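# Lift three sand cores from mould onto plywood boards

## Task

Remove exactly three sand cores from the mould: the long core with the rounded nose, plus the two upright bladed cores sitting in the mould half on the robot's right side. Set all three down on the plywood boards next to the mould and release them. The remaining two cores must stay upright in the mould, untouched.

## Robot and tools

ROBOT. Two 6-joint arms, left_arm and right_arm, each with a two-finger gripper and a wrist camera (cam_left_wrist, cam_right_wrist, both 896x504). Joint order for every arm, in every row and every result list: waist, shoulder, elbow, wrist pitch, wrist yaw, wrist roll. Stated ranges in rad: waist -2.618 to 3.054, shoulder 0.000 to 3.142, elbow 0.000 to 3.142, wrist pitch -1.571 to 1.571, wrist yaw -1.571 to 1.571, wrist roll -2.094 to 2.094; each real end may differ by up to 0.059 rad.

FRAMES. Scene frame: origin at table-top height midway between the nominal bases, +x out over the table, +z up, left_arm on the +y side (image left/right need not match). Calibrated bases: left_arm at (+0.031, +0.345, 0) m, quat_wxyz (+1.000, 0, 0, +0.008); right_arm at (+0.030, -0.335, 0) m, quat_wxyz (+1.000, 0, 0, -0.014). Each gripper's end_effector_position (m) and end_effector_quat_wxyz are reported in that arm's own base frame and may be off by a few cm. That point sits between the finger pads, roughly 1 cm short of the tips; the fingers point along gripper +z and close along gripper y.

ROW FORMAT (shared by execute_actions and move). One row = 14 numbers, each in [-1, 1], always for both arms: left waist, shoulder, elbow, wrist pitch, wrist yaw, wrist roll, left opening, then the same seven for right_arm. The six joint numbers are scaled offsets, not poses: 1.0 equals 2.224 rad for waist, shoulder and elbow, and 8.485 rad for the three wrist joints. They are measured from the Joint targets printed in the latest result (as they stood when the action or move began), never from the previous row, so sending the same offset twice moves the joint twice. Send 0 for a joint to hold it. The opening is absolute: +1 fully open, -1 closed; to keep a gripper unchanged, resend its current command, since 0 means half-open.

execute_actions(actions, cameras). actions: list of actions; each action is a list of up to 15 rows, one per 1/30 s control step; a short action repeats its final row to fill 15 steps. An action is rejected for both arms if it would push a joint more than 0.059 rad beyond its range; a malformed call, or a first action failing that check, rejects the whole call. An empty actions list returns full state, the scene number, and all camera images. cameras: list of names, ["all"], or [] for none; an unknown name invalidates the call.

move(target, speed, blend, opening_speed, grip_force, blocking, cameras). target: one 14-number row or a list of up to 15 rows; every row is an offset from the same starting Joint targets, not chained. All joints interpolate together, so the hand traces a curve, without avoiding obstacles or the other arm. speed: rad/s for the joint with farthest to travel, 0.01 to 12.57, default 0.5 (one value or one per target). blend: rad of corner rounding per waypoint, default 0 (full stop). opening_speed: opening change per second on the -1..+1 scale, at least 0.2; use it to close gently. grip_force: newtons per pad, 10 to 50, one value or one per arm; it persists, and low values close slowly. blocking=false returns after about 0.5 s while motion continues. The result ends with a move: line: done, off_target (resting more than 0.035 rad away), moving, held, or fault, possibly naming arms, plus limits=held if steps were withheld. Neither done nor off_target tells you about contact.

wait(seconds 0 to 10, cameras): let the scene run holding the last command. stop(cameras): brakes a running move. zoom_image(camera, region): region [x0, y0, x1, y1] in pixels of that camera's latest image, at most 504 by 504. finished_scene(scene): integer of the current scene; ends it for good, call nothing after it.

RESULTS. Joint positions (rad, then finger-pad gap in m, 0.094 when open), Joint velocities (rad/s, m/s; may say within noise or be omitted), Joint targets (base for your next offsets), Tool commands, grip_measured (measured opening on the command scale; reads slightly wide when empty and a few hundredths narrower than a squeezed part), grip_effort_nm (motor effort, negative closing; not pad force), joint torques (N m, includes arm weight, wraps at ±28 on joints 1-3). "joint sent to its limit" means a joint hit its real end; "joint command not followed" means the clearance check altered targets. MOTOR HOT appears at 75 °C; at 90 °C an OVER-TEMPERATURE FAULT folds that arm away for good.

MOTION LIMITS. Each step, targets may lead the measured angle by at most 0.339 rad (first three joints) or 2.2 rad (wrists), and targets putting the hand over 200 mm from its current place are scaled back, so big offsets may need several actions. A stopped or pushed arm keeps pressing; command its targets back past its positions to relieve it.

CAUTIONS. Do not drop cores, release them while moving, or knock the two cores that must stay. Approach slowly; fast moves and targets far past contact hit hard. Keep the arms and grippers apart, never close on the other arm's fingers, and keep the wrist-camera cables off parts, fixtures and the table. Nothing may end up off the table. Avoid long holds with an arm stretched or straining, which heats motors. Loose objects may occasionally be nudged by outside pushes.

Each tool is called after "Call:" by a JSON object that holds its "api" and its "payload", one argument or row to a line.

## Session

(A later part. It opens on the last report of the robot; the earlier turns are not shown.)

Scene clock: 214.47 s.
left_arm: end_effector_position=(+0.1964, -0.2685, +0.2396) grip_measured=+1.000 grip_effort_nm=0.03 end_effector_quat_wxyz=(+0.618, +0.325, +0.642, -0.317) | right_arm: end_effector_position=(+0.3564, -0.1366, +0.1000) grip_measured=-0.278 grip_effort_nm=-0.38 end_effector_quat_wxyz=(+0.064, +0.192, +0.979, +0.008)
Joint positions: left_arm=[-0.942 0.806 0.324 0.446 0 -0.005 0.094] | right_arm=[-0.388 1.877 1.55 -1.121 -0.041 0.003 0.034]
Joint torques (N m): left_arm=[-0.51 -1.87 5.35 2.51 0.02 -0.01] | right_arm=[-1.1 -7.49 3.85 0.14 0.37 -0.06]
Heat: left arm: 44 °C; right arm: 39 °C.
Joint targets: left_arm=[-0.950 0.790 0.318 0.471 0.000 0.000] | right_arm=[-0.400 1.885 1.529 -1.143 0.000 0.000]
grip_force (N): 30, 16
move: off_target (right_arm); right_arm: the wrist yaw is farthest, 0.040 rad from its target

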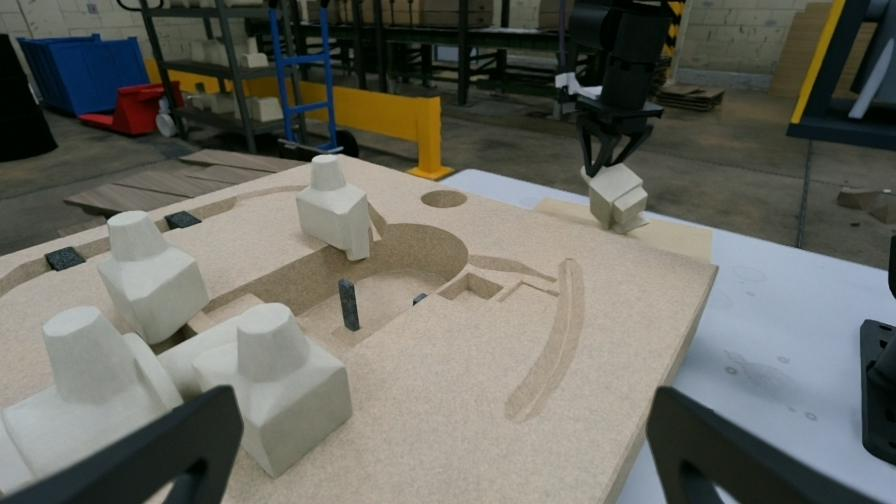

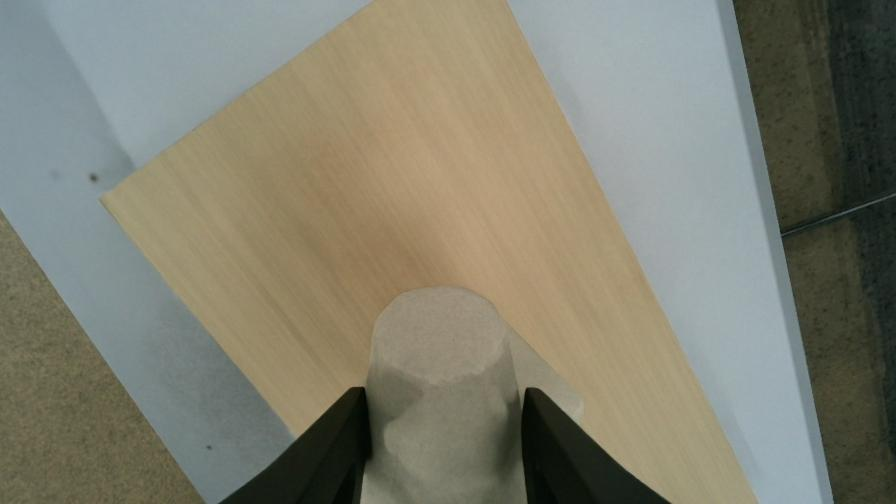

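Call:
{"api": "move", "payload": {
  "target": [0,0,0,0,0,0,1,0,0.0326,-0.001,0.0088,0,0,-0.7],
  "speed": 0.15,
  "cameras": ["all"]
}}

Call:
{"api": "zoom_image", "payload": {
  "camera": "cam_left_wrist",
  "region": [460, 50, 660, 250]
}}

Scene clock: 221.57 s.
left_arm: end_effector_position=(+0.1964, -0.2685, +0.2396) grip_measured=+1.000 grip_effort_nm=0.03 end_effector_quat_wxyz=(+0.618, +0.325, +0.642, -0.317) | right_arm: end_effector_position=(+0.3640, -0.1442, +0.0841) grip_measured=-0.306 grip_effort_nm=-0.34 end_effector_quat_wxyz=(+0.064, +0.194, +0.979, +0.000)
Joint positions: left_arm=[-0.942 0.806 0.324 0.446 0 -0.005 0.094] | right_arm=[-0.391 1.921 1.546 -1.071 -0.025 0.003 0.033]
Joint torques (N m): left_arm=[-0.51 -2.03 5.26 2.49 0.01 -0.01] | right_arm=[-0.83 -5.57 3.92 0.32 0.22 -0.07]
Heat: left arm: 44 °C; right arm: 38 °C.
Joint targets: left_arm=[-0.950 0.790 0.318 0.471 0.000 0.000] | right_arm=[-0.400 1.957 1.527 -1.069 0.000 0.000]
grip_force (N): 30, 16
move: off_target (right_arm); right_arm: the shoulder is farthest, 0.037 rad from its target

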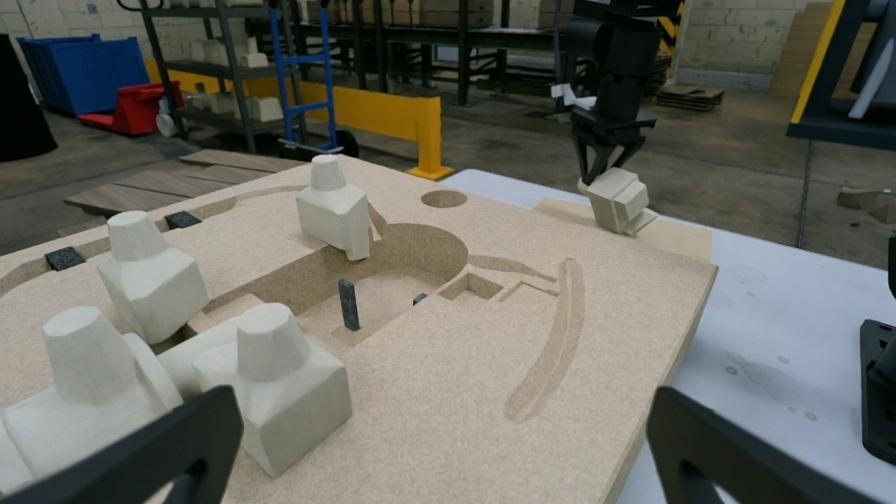

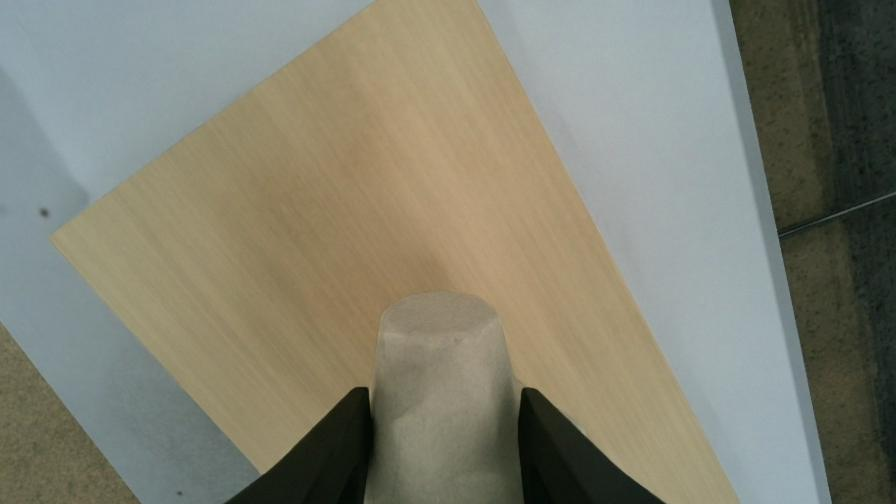

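Scaled by 2.520.

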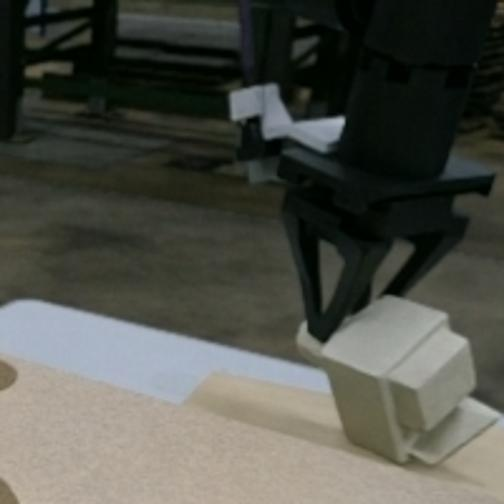

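Call:
{"api": "move", "payload": {
  "target": [0,0,0,0,0,0,1,0,0.035,0.0049,0.0079,0,0,-0.7],
  "speed": 0.15,
  "cameras": ["all"]
}}

Call:
{"api": "zoom_image", "payload": {
  "camera": "cam_left_wrist",
  "region": [460, 50, 660, 250]
}}

Scene clock: 228.60 s.
left_arm: end_effector_position=(+0.1964, -0.2685, +0.2397) grip_measured=+1.000 grip_effort_nm=0.03 end_effector_quat_wxyz=(+0.618, +0.325, +0.642, -0.317) | right_arm: end_effector_position=(+0.3853, -0.1594, +0.0522) grip_measured=-0.695 grip_effort_nm=-0.22 end_effector_quat_wxyz=(+0.073, +0.197, +0.978, -0.013)
Joint positions: left_arm=[-0.942 0.806 0.324 0.446 0 -0.005 0.094] | right_arm=[-0.396 2.018 1.552 -0.956 -0.003 0.002 0.014]
Joint torques (N m): left_arm=[-0.46 -1.92 5.33 2.5 0.03 0] | right_arm=[-0.38 -7.82 4.21 -0.06 0.02 -0.07]
Heat: left arm: 45 °C; right arm: 37 °C.
Joint targets: left_arm=[-0.950 0.790 0.318 0.471 0.000 0.000] | right_arm=[-0.400 2.035 1.538 -1.002 -0.001 0.000]
grip_force (N): 30, 16
move: off_target (right_arm); right_arm: the wrist pitch is farthest, 0.046 rad from its target

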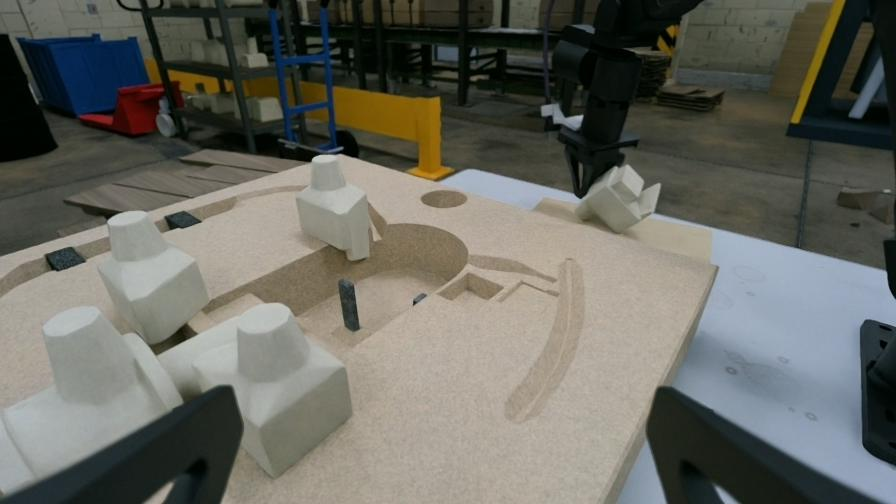

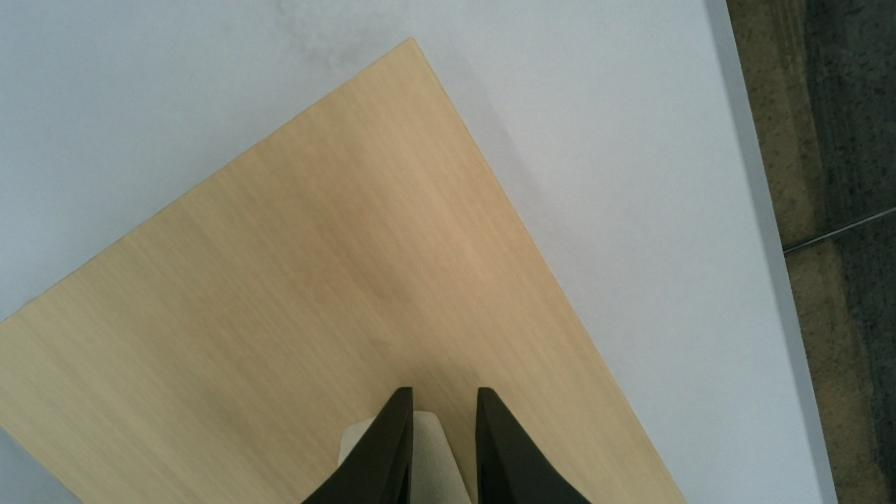

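Scaled by 2.520.

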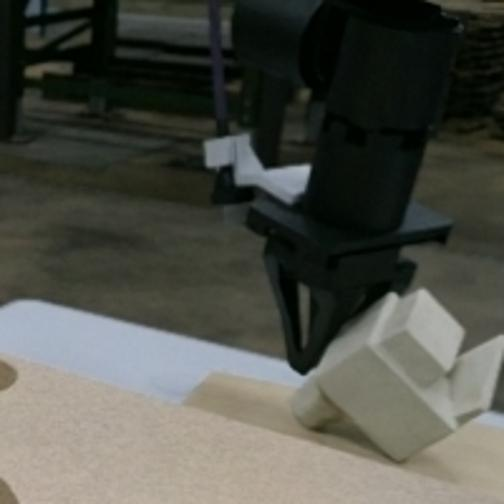

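Call:
{"api": "move", "payload": {
  "target": [0,0,0,0,0,0,1,0,0.0061,0.1701,-0.0431,0,0,-0.7],
  "speed": 0.2,
  "cameras": ["all"]
}}

Call:
{"api": "zoom_image", "payload": {
  "camera": "cam_left_wrist",
  "region": [460, 50, 660, 250]
}}

Scene clock: 238.33 s.
left_arm: end_effector_position=(+0.1964, -0.2685, +0.2397) grip_measured=+1.000 grip_effort_nm=0.03 end_effector_quat_wxyz=(+0.618, +0.325, +0.642, -0.317) | right_arm: end_effector_position=(+0.3765, -0.1558, +0.1297) grip_measured=-0.697 grip_effort_nm=-0.12 end_effector_quat_wxyz=(+0.038, +0.198, +0.980, -0.006)
Joint positions: left_arm=[-0.942 0.806 0.324 0.446 0 -0.005 0.094] | right_arm=[-0.396 2.032 1.889 -1.351 -0.003 0.002 0.014]
Joint torques (N m): left_arm=[-0.5 -1.85 5.34 2.5 0 -0.03] | right_arm=[-0.38 -7.88 7.36 0.09 0.02 -0.06]
Heat: left arm: 45 °C; right arm: 36 °C.
Joint targets: left_arm=[-0.950 0.790 0.318 0.471 0.000 0.000] | right_arm=[-0.400 2.048 1.916 -1.367 0.000 0.000]
grip_force (N): 30, 16
move: done

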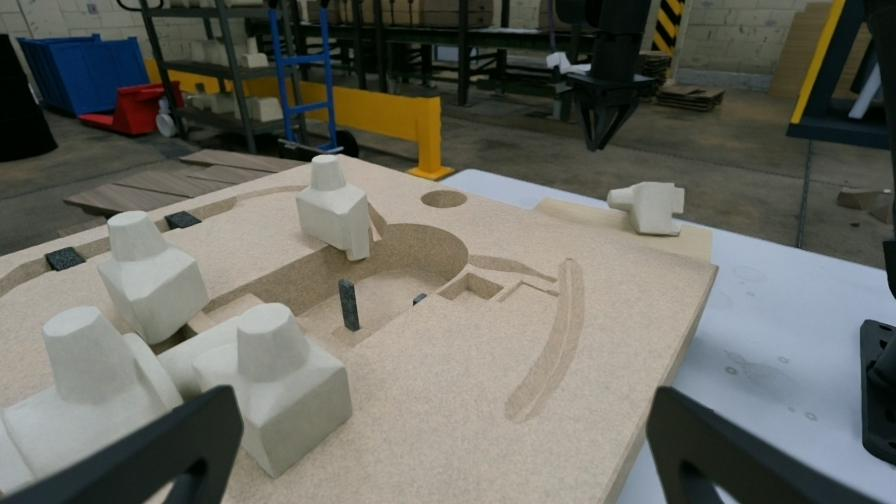

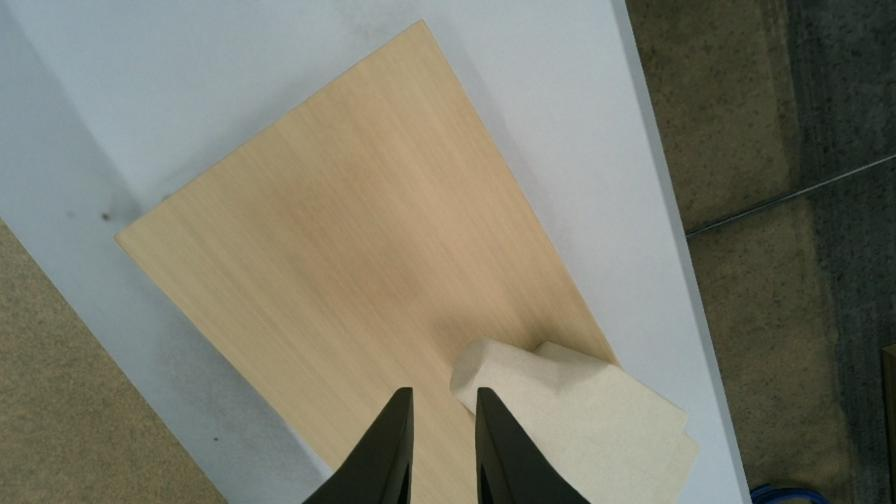

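Scaled by 2.520.

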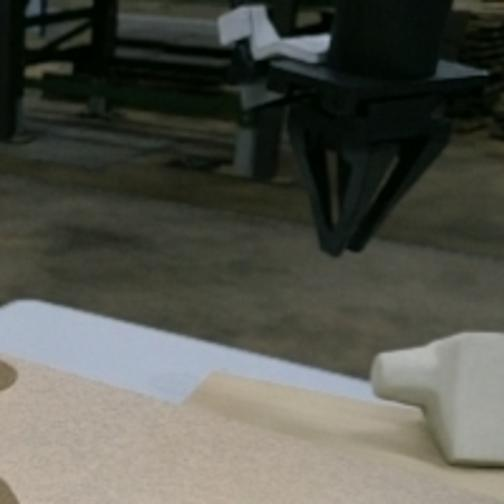

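Call:
{"api": "move", "payload": {
  "target": [
    [0,0,0,0,0,0,1,0,0.027,0.2392,-0.0086,0,0,-0.7],
    [0,0,0,0,0,0,1,0.3507,0.027,0.2392,-0.0086,0,0,-0.7],
    [0,0,0,0,0,0,1,0.3507,0.027,0.2392,-0.0086,0,0,1]
  ],
  "speed": 0.8,
  "blend": 0.1,
  "cameras": ["all"]
}}

Scene clock: 258.50 s.
left_arm: end_effector_position=(+0.1964, -0.2685, +0.2397) grip_measured=+1.000 grip_effort_nm=0.03 end_effector_quat_wxyz=(+0.618, +0.325, +0.642, -0.317) | right_arm: end_effector_position=(+0.4439, +0.1812, +0.2589) grip_measured=+0.997 grip_effort_nm=0.18 end_effector_quat_wxyz=(+0.229, -0.185, +0.955, +0.047)
Joint positions: left_arm=[-0.942 0.806 0.324 0.446 0 -0.005 0.094] | right_arm=[0.384 2.098 2.425 -1.426 -0.005 0.002 0.094]
Joint torques (N m): left_arm=[-0.5 -1.91 5.34 2.5 0.02 -0.03] | right_arm=[-0.34 -8.57 6.79 0.7 0.04 -0.06]
Heat: left arm: 46 °C; right arm: 37 °C.
Joint targets: left_arm=[-0.950 0.790 0.318 0.471 0.000 0.000] | right_arm=[0.380 2.109 2.448 -1.440 0.000 0.000]
grip_force (N): 30, 16
move: done

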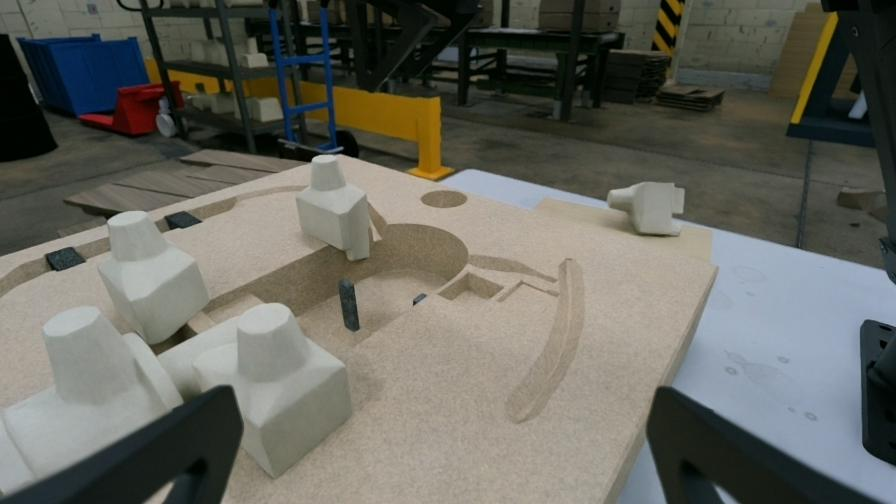

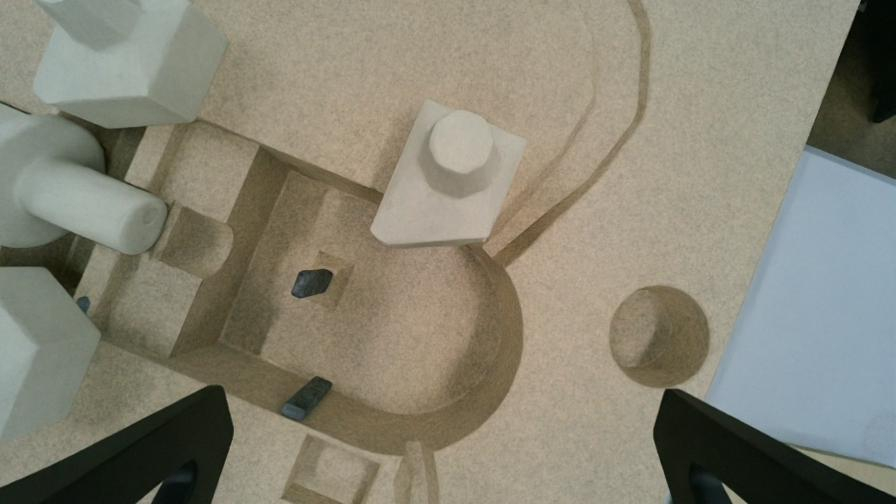

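Call:
{"api": "move", "payload": {
  "target": [
    [0,0,0,0,0,0,1,-0.0058,-0.2649,-0.7171,0.2070,0,0,1],
    [0,0,0,0,0,0,1,-0.0058,-0.0855,-0.575,0.2168,0,0,1]
  ],
  "speed": [0.8,0.3],
  "cameras": ["all"]
}}

Scene clock: 274.00 s.
left_arm: end_effector_position=(+0.1964, -0.2685, +0.2397) grip_measured=+1.000 grip_effort_nm=0.03 end_effector_quat_wxyz=(+0.618, +0.325, +0.642, -0.317) | right_arm: end_effector_position=(+0.5158, +0.2041, +0.1411) grip_measured=+0.997 grip_effort_nm=0.18 end_effector_quat_wxyz=(+0.539, -0.155, +0.821, +0.104)
Joint positions: left_arm=[-0.942 0.806 0.324 0.446 0 -0.005 0.094] | right_arm=[0.374 1.906 1.137 0.362 -0.003 0.002 0.094]
Joint torques (N m): left_arm=[-0.58 -1.89 5.29 2.48 0.03 0] | right_arm=[-0.65 -7.83 8.42 1.86 0.02 -0.07]
Heat: left arm: 47 °C; right arm: 37 °C.
Joint targets: left_arm=[-0.950 0.790 0.318 0.471 0.000 0.000] | right_arm=[0.367 1.919 1.169 0.399 -0.001 0.000]
grip_force (N): 30, 16
move: off_target (right_arm); right_arm: the wrist pitch is farthest, 0.037 rad from its target

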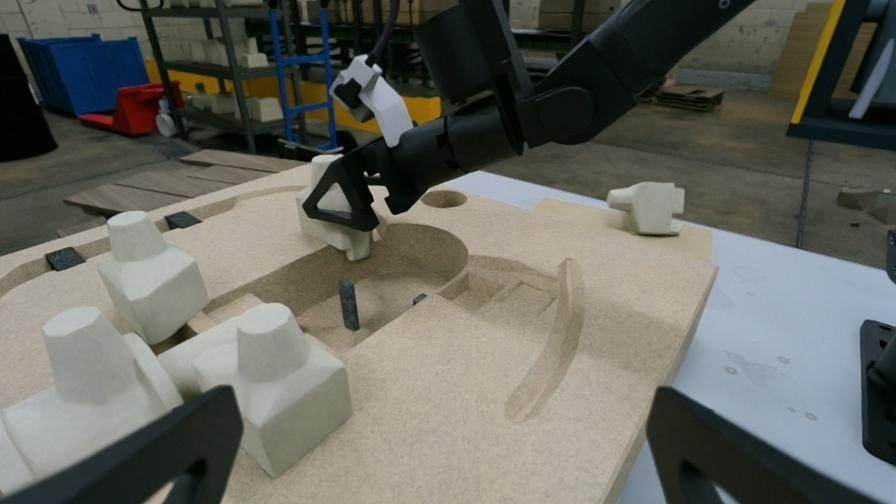

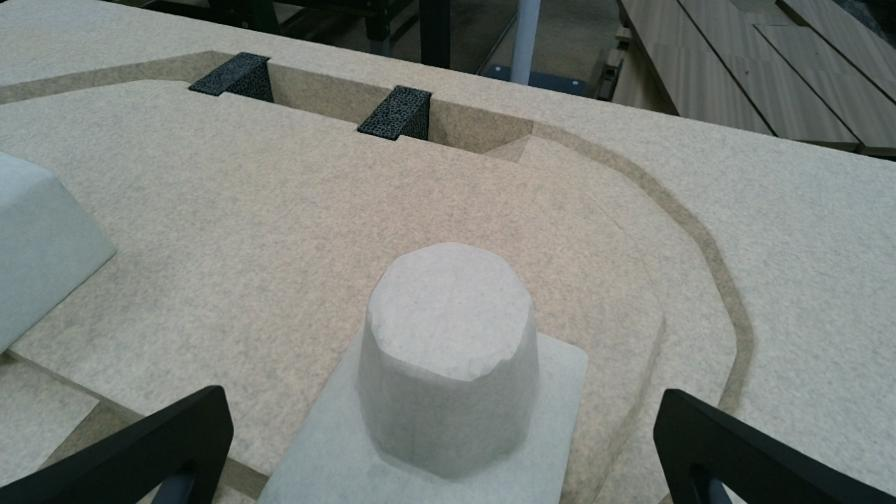

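Call:
{"api": "move", "payload": {
  "target": [0,0,0,0,0,0,1,0,0.0086,0.0246,-0.0041,0,0,1],
  "speed": 0.3,
  "cameras": ["cam_right_wrist"]
}}

Scene clock: 278.67 s.
left_arm: end_effector_position=(+0.1964, -0.2685, +0.2397) grip_measured=+1.000 grip_effort_nm=0.03 end_effector_quat_wxyz=(+0.618, +0.325, +0.642, -0.317) | right_arm: end_effector_position=(+0.5278, +0.2088, +0.1586) grip_measured=+0.997 grip_effort_nm=0.18 end_effector_quat_wxyz=(+0.556, -0.153, +0.810, +0.107)
Joint positions: left_arm=[-0.942 0.806 0.324 0.446 0 -0.005 0.094] | right_arm=[0.374 1.922 1.194 0.362 -0.003 0.002 0.094]
Joint torques (N m): left_arm=[-0.47 -1.89 5.3 2.51 0.02 0] | right_arm=[-0.65 -7.83 8.34 1.54 0.01 -0.06]
Heat: left arm: 47 °C; right arm: 38 °C.
Joint targets: left_arm=[-0.950 0.790 0.318 0.471 0.000 0.000] | right_arm=[0.367 1.938 1.224 0.364 0.000 0.000]
grip_force (N): 30, 16
move: done
Images, in order (width x height): cam_right_wrist 896x504.

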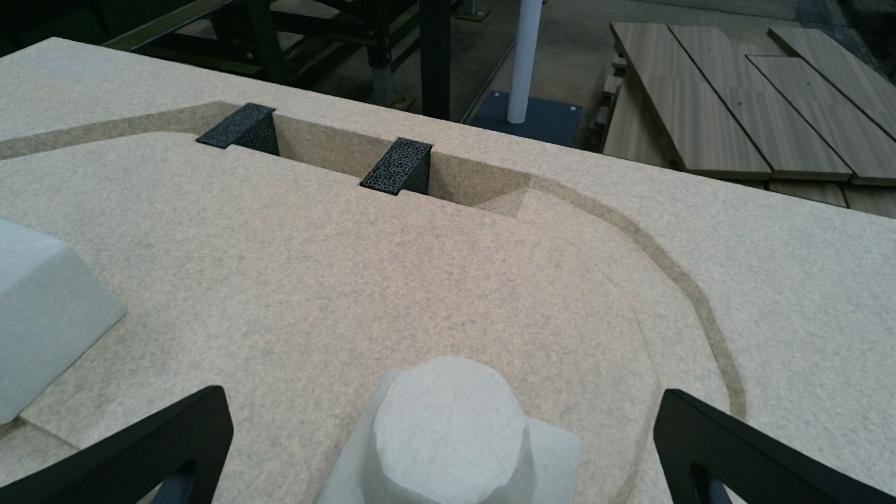

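Call:
{"api": "move", "payload": {
  "target": [0,0,0,0,0,0,1,0,0.001,-0.0085,0.0025,0,0,1],
  "speed": 0.3,
  "cameras": ["cam_right_wrist"]
}}

Scene clock: 283.03 s.
left_arm: end_effector_position=(+0.1964, -0.2685, +0.2397) grip_measured=+1.000 grip_effort_nm=0.03 end_effector_quat_wxyz=(+0.618, +0.325, +0.642, -0.317) | right_arm: end_effector_position=(+0.5278, +0.2088, +0.1582) grip_measured=+0.997 grip_effort_nm=0.18 end_effector_quat_wxyz=(+0.556, -0.153, +0.810, +0.107)
Joint positions: left_arm=[-0.942 0.806 0.324 0.446 0 -0.005 0.094] | right_arm=[0.374 1.922 1.194 0.361 -0.003 0.002 0.094]
Joint torques (N m): left_arm=[-0.53 -1.94 5.35 2.49 0.02 0.01] | right_arm=[-0.65 -7.65 6.8 1.74 0.01 -0.07]
Heat: left arm: 47 °C; right arm: 37 °C.
Joint targets: left_arm=[-0.950 0.790 0.318 0.471 0.000 0.000] | right_arm=[0.367 1.940 1.205 0.385 0.000 0.000]
grip_force (N): 30, 16
move: done
Images, in order (width x height): cam_right_wrist 896x504.

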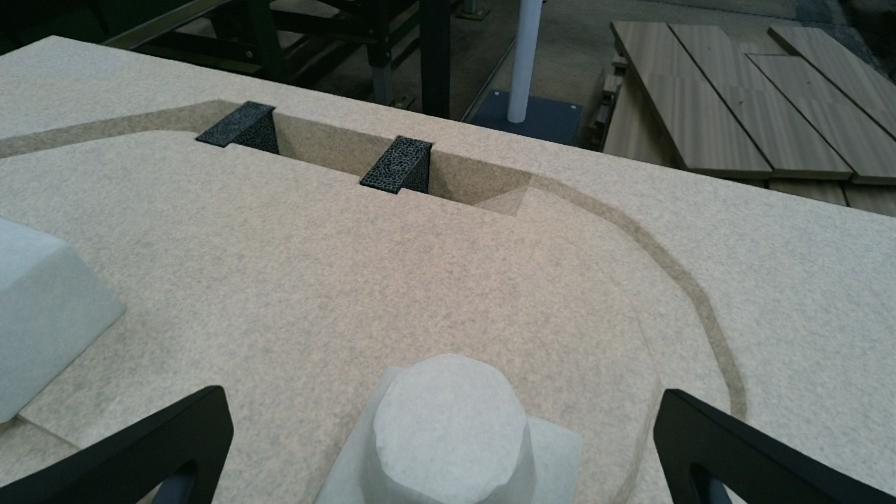

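Call:
{"api": "move", "payload": {
  "target": [0,0,0,0,0,0,1,0,0.0077,-0.0085,0.004,0,0,1],
  "speed": 0.3,
  "cameras": ["cam_right_wrist"]
}}

Scene clock: 286.27 s.
left_arm: end_effector_position=(+0.1964, -0.2685, +0.2397) grip_measured=+1.000 grip_effort_nm=0.03 end_effector_quat_wxyz=(+0.618, +0.325, +0.642, -0.317) | right_arm: end_effector_position=(+0.5302, +0.2097, +0.1523) grip_measured=+0.997 grip_effort_nm=0.18 end_effector_quat_wxyz=(+0.556, -0.153, +0.810, +0.107)
Joint positions: left_arm=[-0.942 0.806 0.324 0.446 0 -0.005 0.094] | right_arm=[0.374 1.942 1.194 0.382 -0.003 0.002 0.094]
Joint torques (N m): left_arm=[-0.47 -1.94 5.35 2.5 -0.01 0] | right_arm=[-0.66 -7.97 5.3 1.81 0.01 -0.06]
Heat: left arm: 47 °C; right arm: 37 °C.
Joint targets: left_arm=[-0.950 0.790 0.318 0.471 0.000 0.000] | right_arm=[0.367 1.957 1.186 0.419 -0.001 0.000]
grip_force (N): 30, 16
move: off_target (right_arm); right_arm: the wrist pitch is farthest, 0.037 rad from its target
Images, in order (width x height): cam_right_wrist 896x504.

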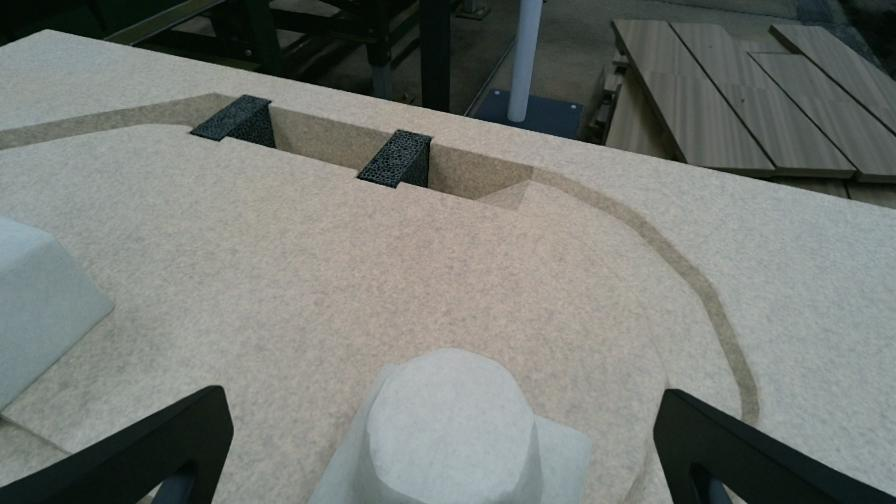

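Call:
{"api": "move", "payload": {
  "target": [0,0,0,0,0,0,1,0,0,0,0,0,0,-0.7],
  "grip_force": [30,36],
  "opening_speed": 1.0,
  "cameras": ["cam_right_wrist"]
}}

Scene clock: 290.83 s.
left_arm: end_effector_position=(+0.1964, -0.2685, +0.2397) grip_measured=+1.000 grip_effort_nm=0.03 end_effector_quat_wxyz=(+0.618, +0.325, +0.642, -0.317) | right_arm: end_effector_position=(+0.5318, +0.2100, +0.1563) grip_measured=-0.219 grip_effort_nm=-0.69 end_effector_quat_wxyz=(+0.564, -0.152, +0.805, +0.108)
Joint positions: left_arm=[-0.942 0.806 0.324 0.446 0 -0.005 0.094] | right_arm=[0.374 1.942 1.194 0.399 -0.001 0.002 0.037]
Joint torques (N m): left_arm=[-0.51 -1.91 5.38 2.49 0.03 -0.01] | right_arm=[-0.65 -7.95 5.33 1.7 -0.01 -0.06]
Heat: left arm: 47 °C; right arm: 37 °C.
Joint targets: left_arm=[-0.950 0.790 0.318 0.471 0.000 0.000] | right_arm=[0.367 1.957 1.186 0.420 0.000 0.000]
grip_force (N): 30, 36
move: done
Images, in order (width x height): cam_right_wrist 896x504.

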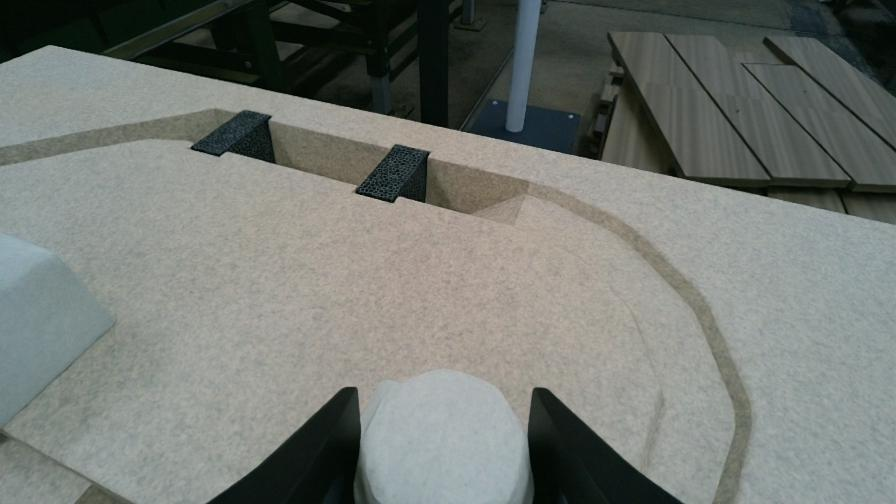

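Call:
{"api": "move", "payload": {
  "target": [
    [0,0,0,0,0,0,1,0,-0.0427,0.0775,-0.0314,0,0,-0.7],
    [0,0,0,0,0,0,1,0,-0.0576,0.2022,-0.068,0,0,-0.7]
  ],
  "speed": [0.25,0.4],
  "blend": 0.03,
  "cameras": ["all"]
}}

Call:
{"api": "zoom_image", "payload": {
  "camera": "cam_left_wrist",
  "region": [250, 20, 500, 270]
}}

Scene clock: 298.07 s.
left_arm: end_effector_position=(+0.1964, -0.2685, +0.2397) grip_measured=+1.000 grip_effort_nm=0.03 end_effector_quat_wxyz=(+0.618, +0.325, +0.642, -0.317) | right_arm: end_effector_position=(+0.5318, +0.2099, +0.2305) grip_measured=-0.227 grip_effort_nm=-0.74 end_effector_quat_wxyz=(+0.494, -0.160, +0.849, +0.094)
Joint positions: left_arm=[-0.942 0.806 0.324 0.446 0 -0.005 0.094] | right_arm=[0.374 1.887 1.587 -0.217 0 0.001 0.036]
Joint torques (N m): left_arm=[-0.58 -1.91 5.33 2.52 0.02 -0.02] | right_arm=[-0.64 -14.01 10.36 1.99 -0.01 -0.06]
Heat: left arm: 48 °C; right arm: 38 °C.
Joint targets: left_arm=[-0.950 0.790 0.318 0.471 0.000 0.000] | right_arm=[0.367 1.829 1.636 -0.157 -0.001 0.000]
grip_force (N): 30, 36
move: off_target (right_arm); right_arm: the wrist pitch is farthest, 0.060 rad from its target

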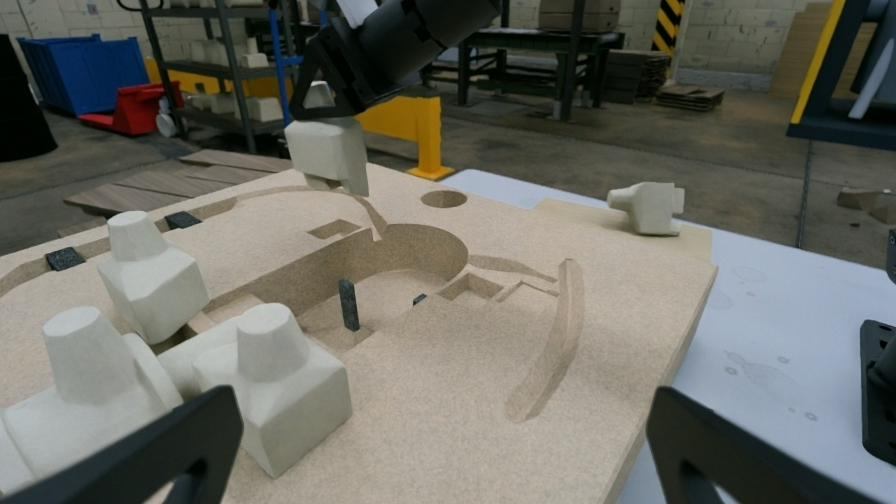

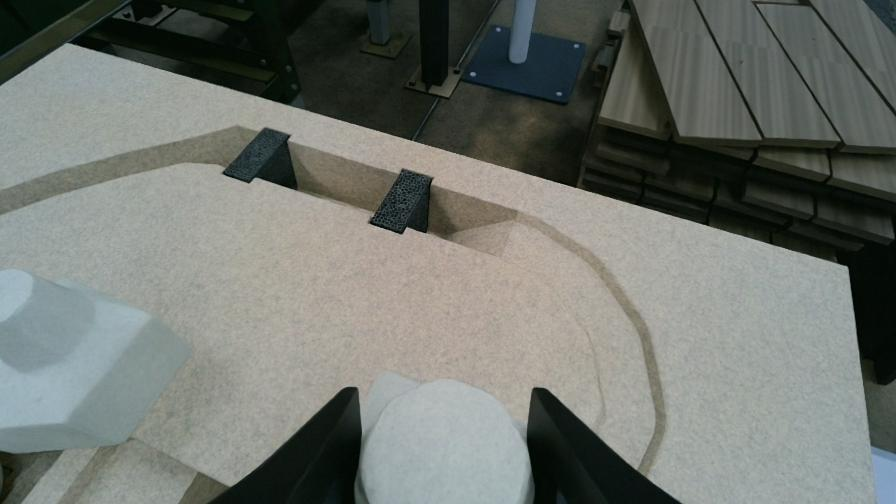

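Scaled by 2.016.

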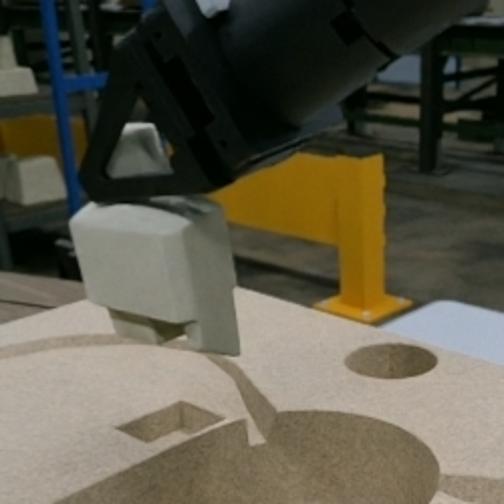

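Call:
{"api": "move", "payload": {
  "target": [
    [0,0,0,0,0,0,1,0,-0.2366,-0.1343,-0.0563,0,0,-0.7],
    [0,0,0,0,0,0,1,-0.2729,-0.2366,-0.1343,-0.0563,0,0,-0.7],
    [0,0,0,0,0,0,1,-0.2729,-0.0752,-0.039,-0.1097,0,0,-0.7],
    [0,0,0,0,0,0,1,-0.2729,0.0497,0.0467,-0.1348,0,0,-0.7]
  ],
  "speed": [0.5,0.6,0.5,0.4],
  "blend": 0.05,
  "cameras": ["all"]
}}

Call:
{"api": "zoom_image", "payload": {
  "camera": "cam_left_wrist",
  "region": [500, 50, 750, 300]
}}

Scene clock: 315.77 s.
left_arm: end_effector_position=(+0.1964, -0.2685, +0.2398) grip_measured=+1.000 grip_effort_nm=0.03 end_effector_quat_wxyz=(+0.618, +0.325, +0.642, -0.317) | right_arm: end_effector_position=(+0.3702, -0.0906, +0.1142) grip_measured=-0.227 grip_effort_nm=-0.74 end_effector_quat_wxyz=(+0.026, +0.120, +0.992, -0.006)
Joint positions: left_arm=[-0.942 0.806 0.324 0.446 0 -0.005 0.094] | right_arm=[-0.24 1.941 1.7 -1.276 0.005 0.001 0.036]
Joint torques (N m): left_arm=[-0.54 -1.89 5.31 2.51 0.04 -0.01] | right_arm=[-0.02 -8.66 8.42 -0.01 -0.06 -0.06]
Heat: left arm: 48 °C; right arm: 44 °C.
Joint targets: left_arm=[-0.950 0.790 0.318 0.471 0.000 0.000] | right_arm=[-0.240 1.939 1.740 -1.301 -0.001 0.000]
grip_force (N): 30, 36
move: off_target (right_arm); right_arm: the elbow is farthest, 0.040 rad from its target

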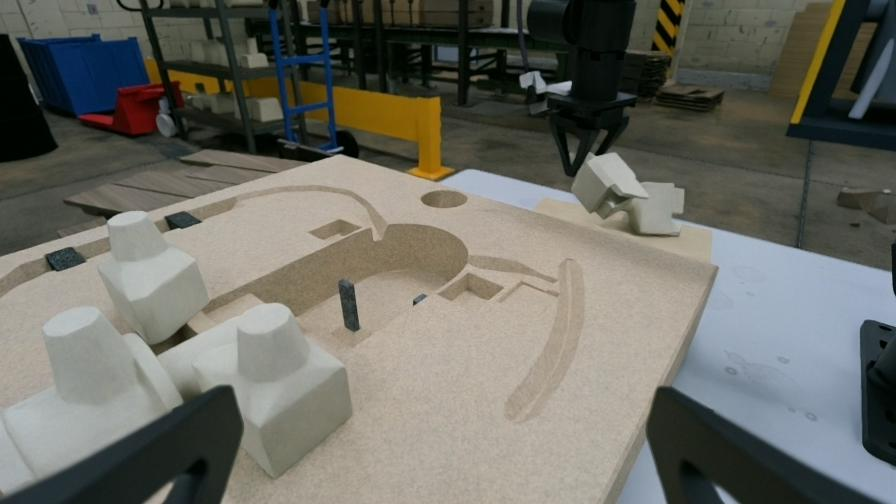

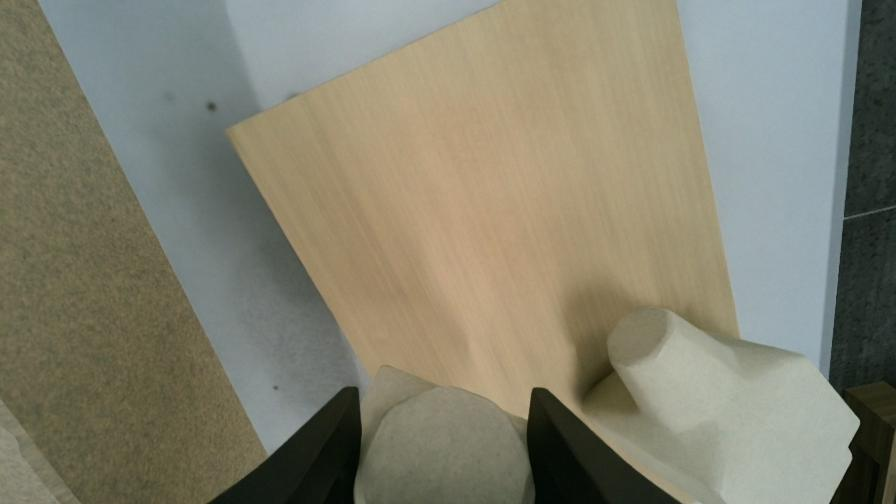

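Scaled by 2.016.

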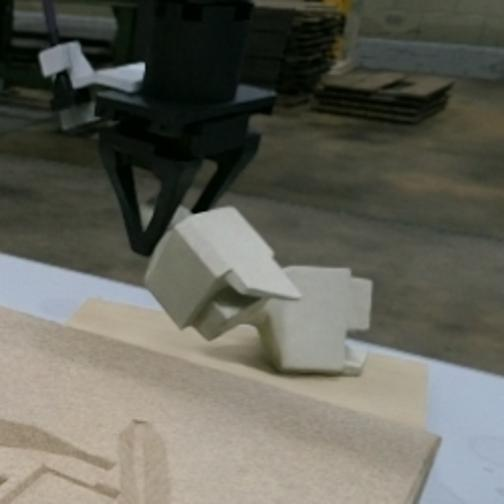

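Call:
{"api": "move", "payload": {
  "target": [
    [0,0,0,0,0,0,1,0.0247,0,0,0,0,0,-0.7],
    [0,0,0,0,0,0,1,0.0247,0.011,-0.0476,0.0154,0,0,-0.7],
    [0,0,0,0,0,0,1,0.0247,0.0355,-0.0659,0.0266,0,0,-0.7]
  ],
  "speed": 0.2,
  "blend": 0.02,
  "grip_force": [30,18],
  "cameras": ["all"]
}}

Call:
{"api": "zoom_image", "payload": {
  "camera": "cam_left_wrist",
  "region": [500, 50, 750, 300]
}}

Scene clock: 325.07 s.
left_arm: end_effector_position=(+0.1964, -0.2685, +0.2398) grip_measured=+1.000 grip_effort_nm=0.03 end_effector_quat_wxyz=(+0.618, +0.325, +0.642, -0.317) | right_arm: end_effector_position=(+0.3889, -0.0718, +0.0654) grip_measured=-0.227 grip_effort_nm=-0.42 end_effector_quat_wxyz=(+0.030, +0.093, +0.995, -0.003)
Joint positions: left_arm=[-0.942 0.806 0.324 0.446 0 -0.005 0.094] | right_arm=[-0.185 2.008 1.599 -1.101 0.001 0.001 0.036]
Joint torques (N m): left_arm=[-0.5 -1.94 5.29 2.49 0.04 -0.01] | right_arm=[-0.06 -8.12 4.74 0.46 -0.02 -0.04]
Heat: left arm: 49 °C; right arm: 42 °C.
Joint targets: left_arm=[-0.950 0.790 0.318 0.471 0.000 0.000] | right_arm=[-0.185 2.018 1.593 -1.075 0.000 0.000]
grip_force (N): 30, 18
move: done

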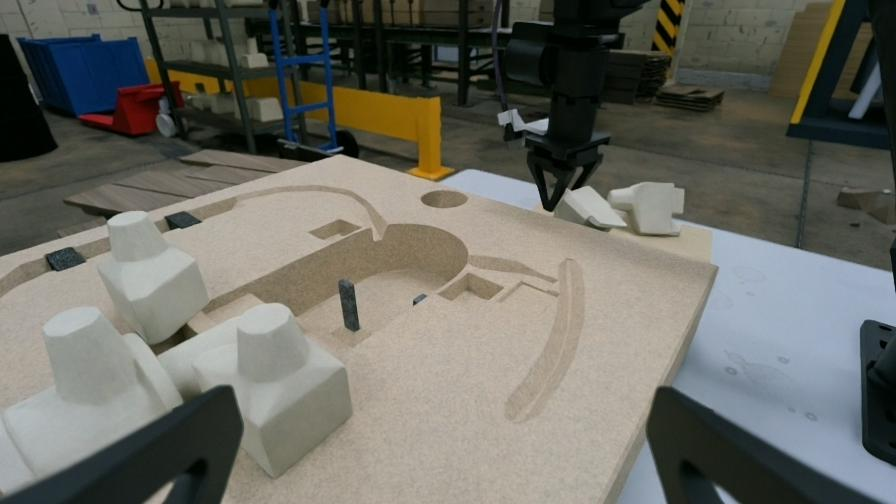

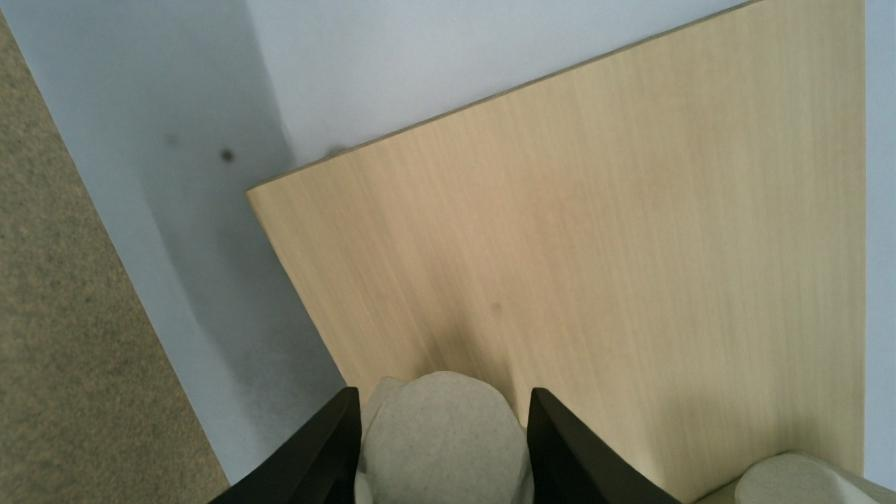

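Scaled by 2.016.

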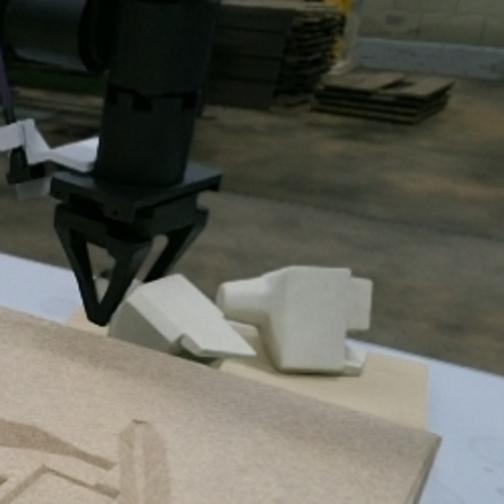

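Call:
{"api": "move", "payload": {
  "target": [0,0,0,0,0,0,1,0,0.0245,0,0.0064,0,0,-0.7],
  "speed": 0.15,
  "cameras": ["all"]
}}

Call:
{"api": "zoom_image", "payload": {
  "camera": "cam_left_wrist",
  "region": [500, 50, 750, 300]
}}

Scene clock: 328.70 s.
left_arm: end_effector_position=(+0.1964, -0.2685, +0.2398) grip_measured=+1.000 grip_effort_nm=0.03 end_effector_quat_wxyz=(+0.618, +0.325, +0.642, -0.317) | right_arm: end_effector_position=(+0.3962, -0.0713, +0.0581) grip_measured=-0.227 grip_effort_nm=-0.42 end_effector_quat_wxyz=(+0.037, +0.093, +0.995, +0.001)
Joint positions: left_arm=[-0.942 0.806 0.324 0.446 0 -0.005 0.094] | right_arm=[-0.185 2.029 1.599 -1.068 -0.009 0.001 0.036]
Joint torques (N m): left_arm=[-0.49 -1.89 5.37 2.5 0.02 0.01] | right_arm=[-0.05 -5.67 4.75 0.69 0.08 -0.05]
Heat: left arm: 49 °C; right arm: 41 °C.
Joint targets: left_arm=[-0.950 0.790 0.318 0.471 0.000 0.000] | right_arm=[-0.185 2.073 1.593 -1.021 -0.001 0.000]
grip_force (N): 30, 18
move: off_target (right_arm); right_arm: the wrist pitch is farthest, 0.048 rad from its target

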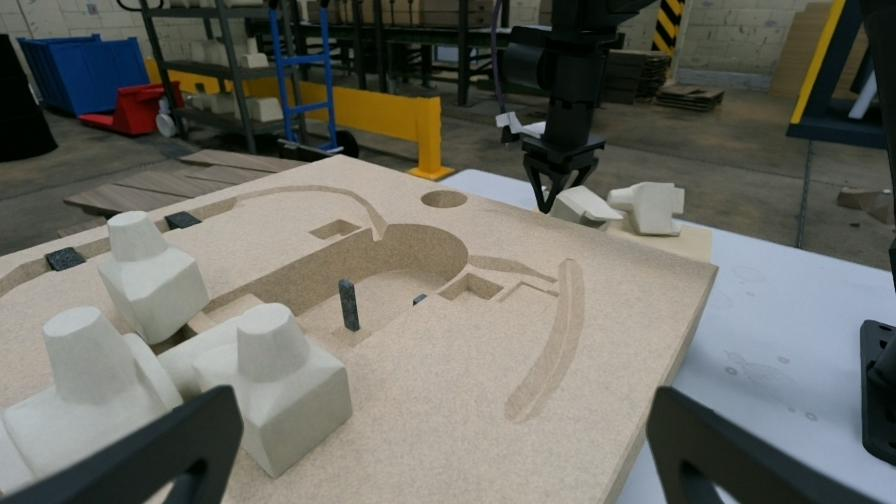

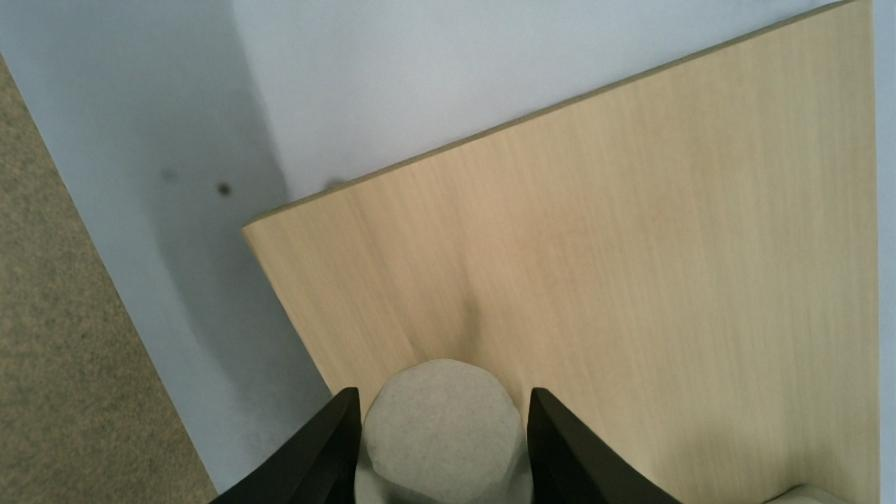

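Scaled by 2.016.

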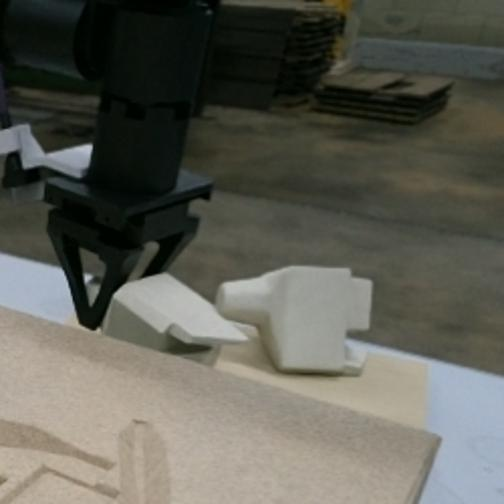

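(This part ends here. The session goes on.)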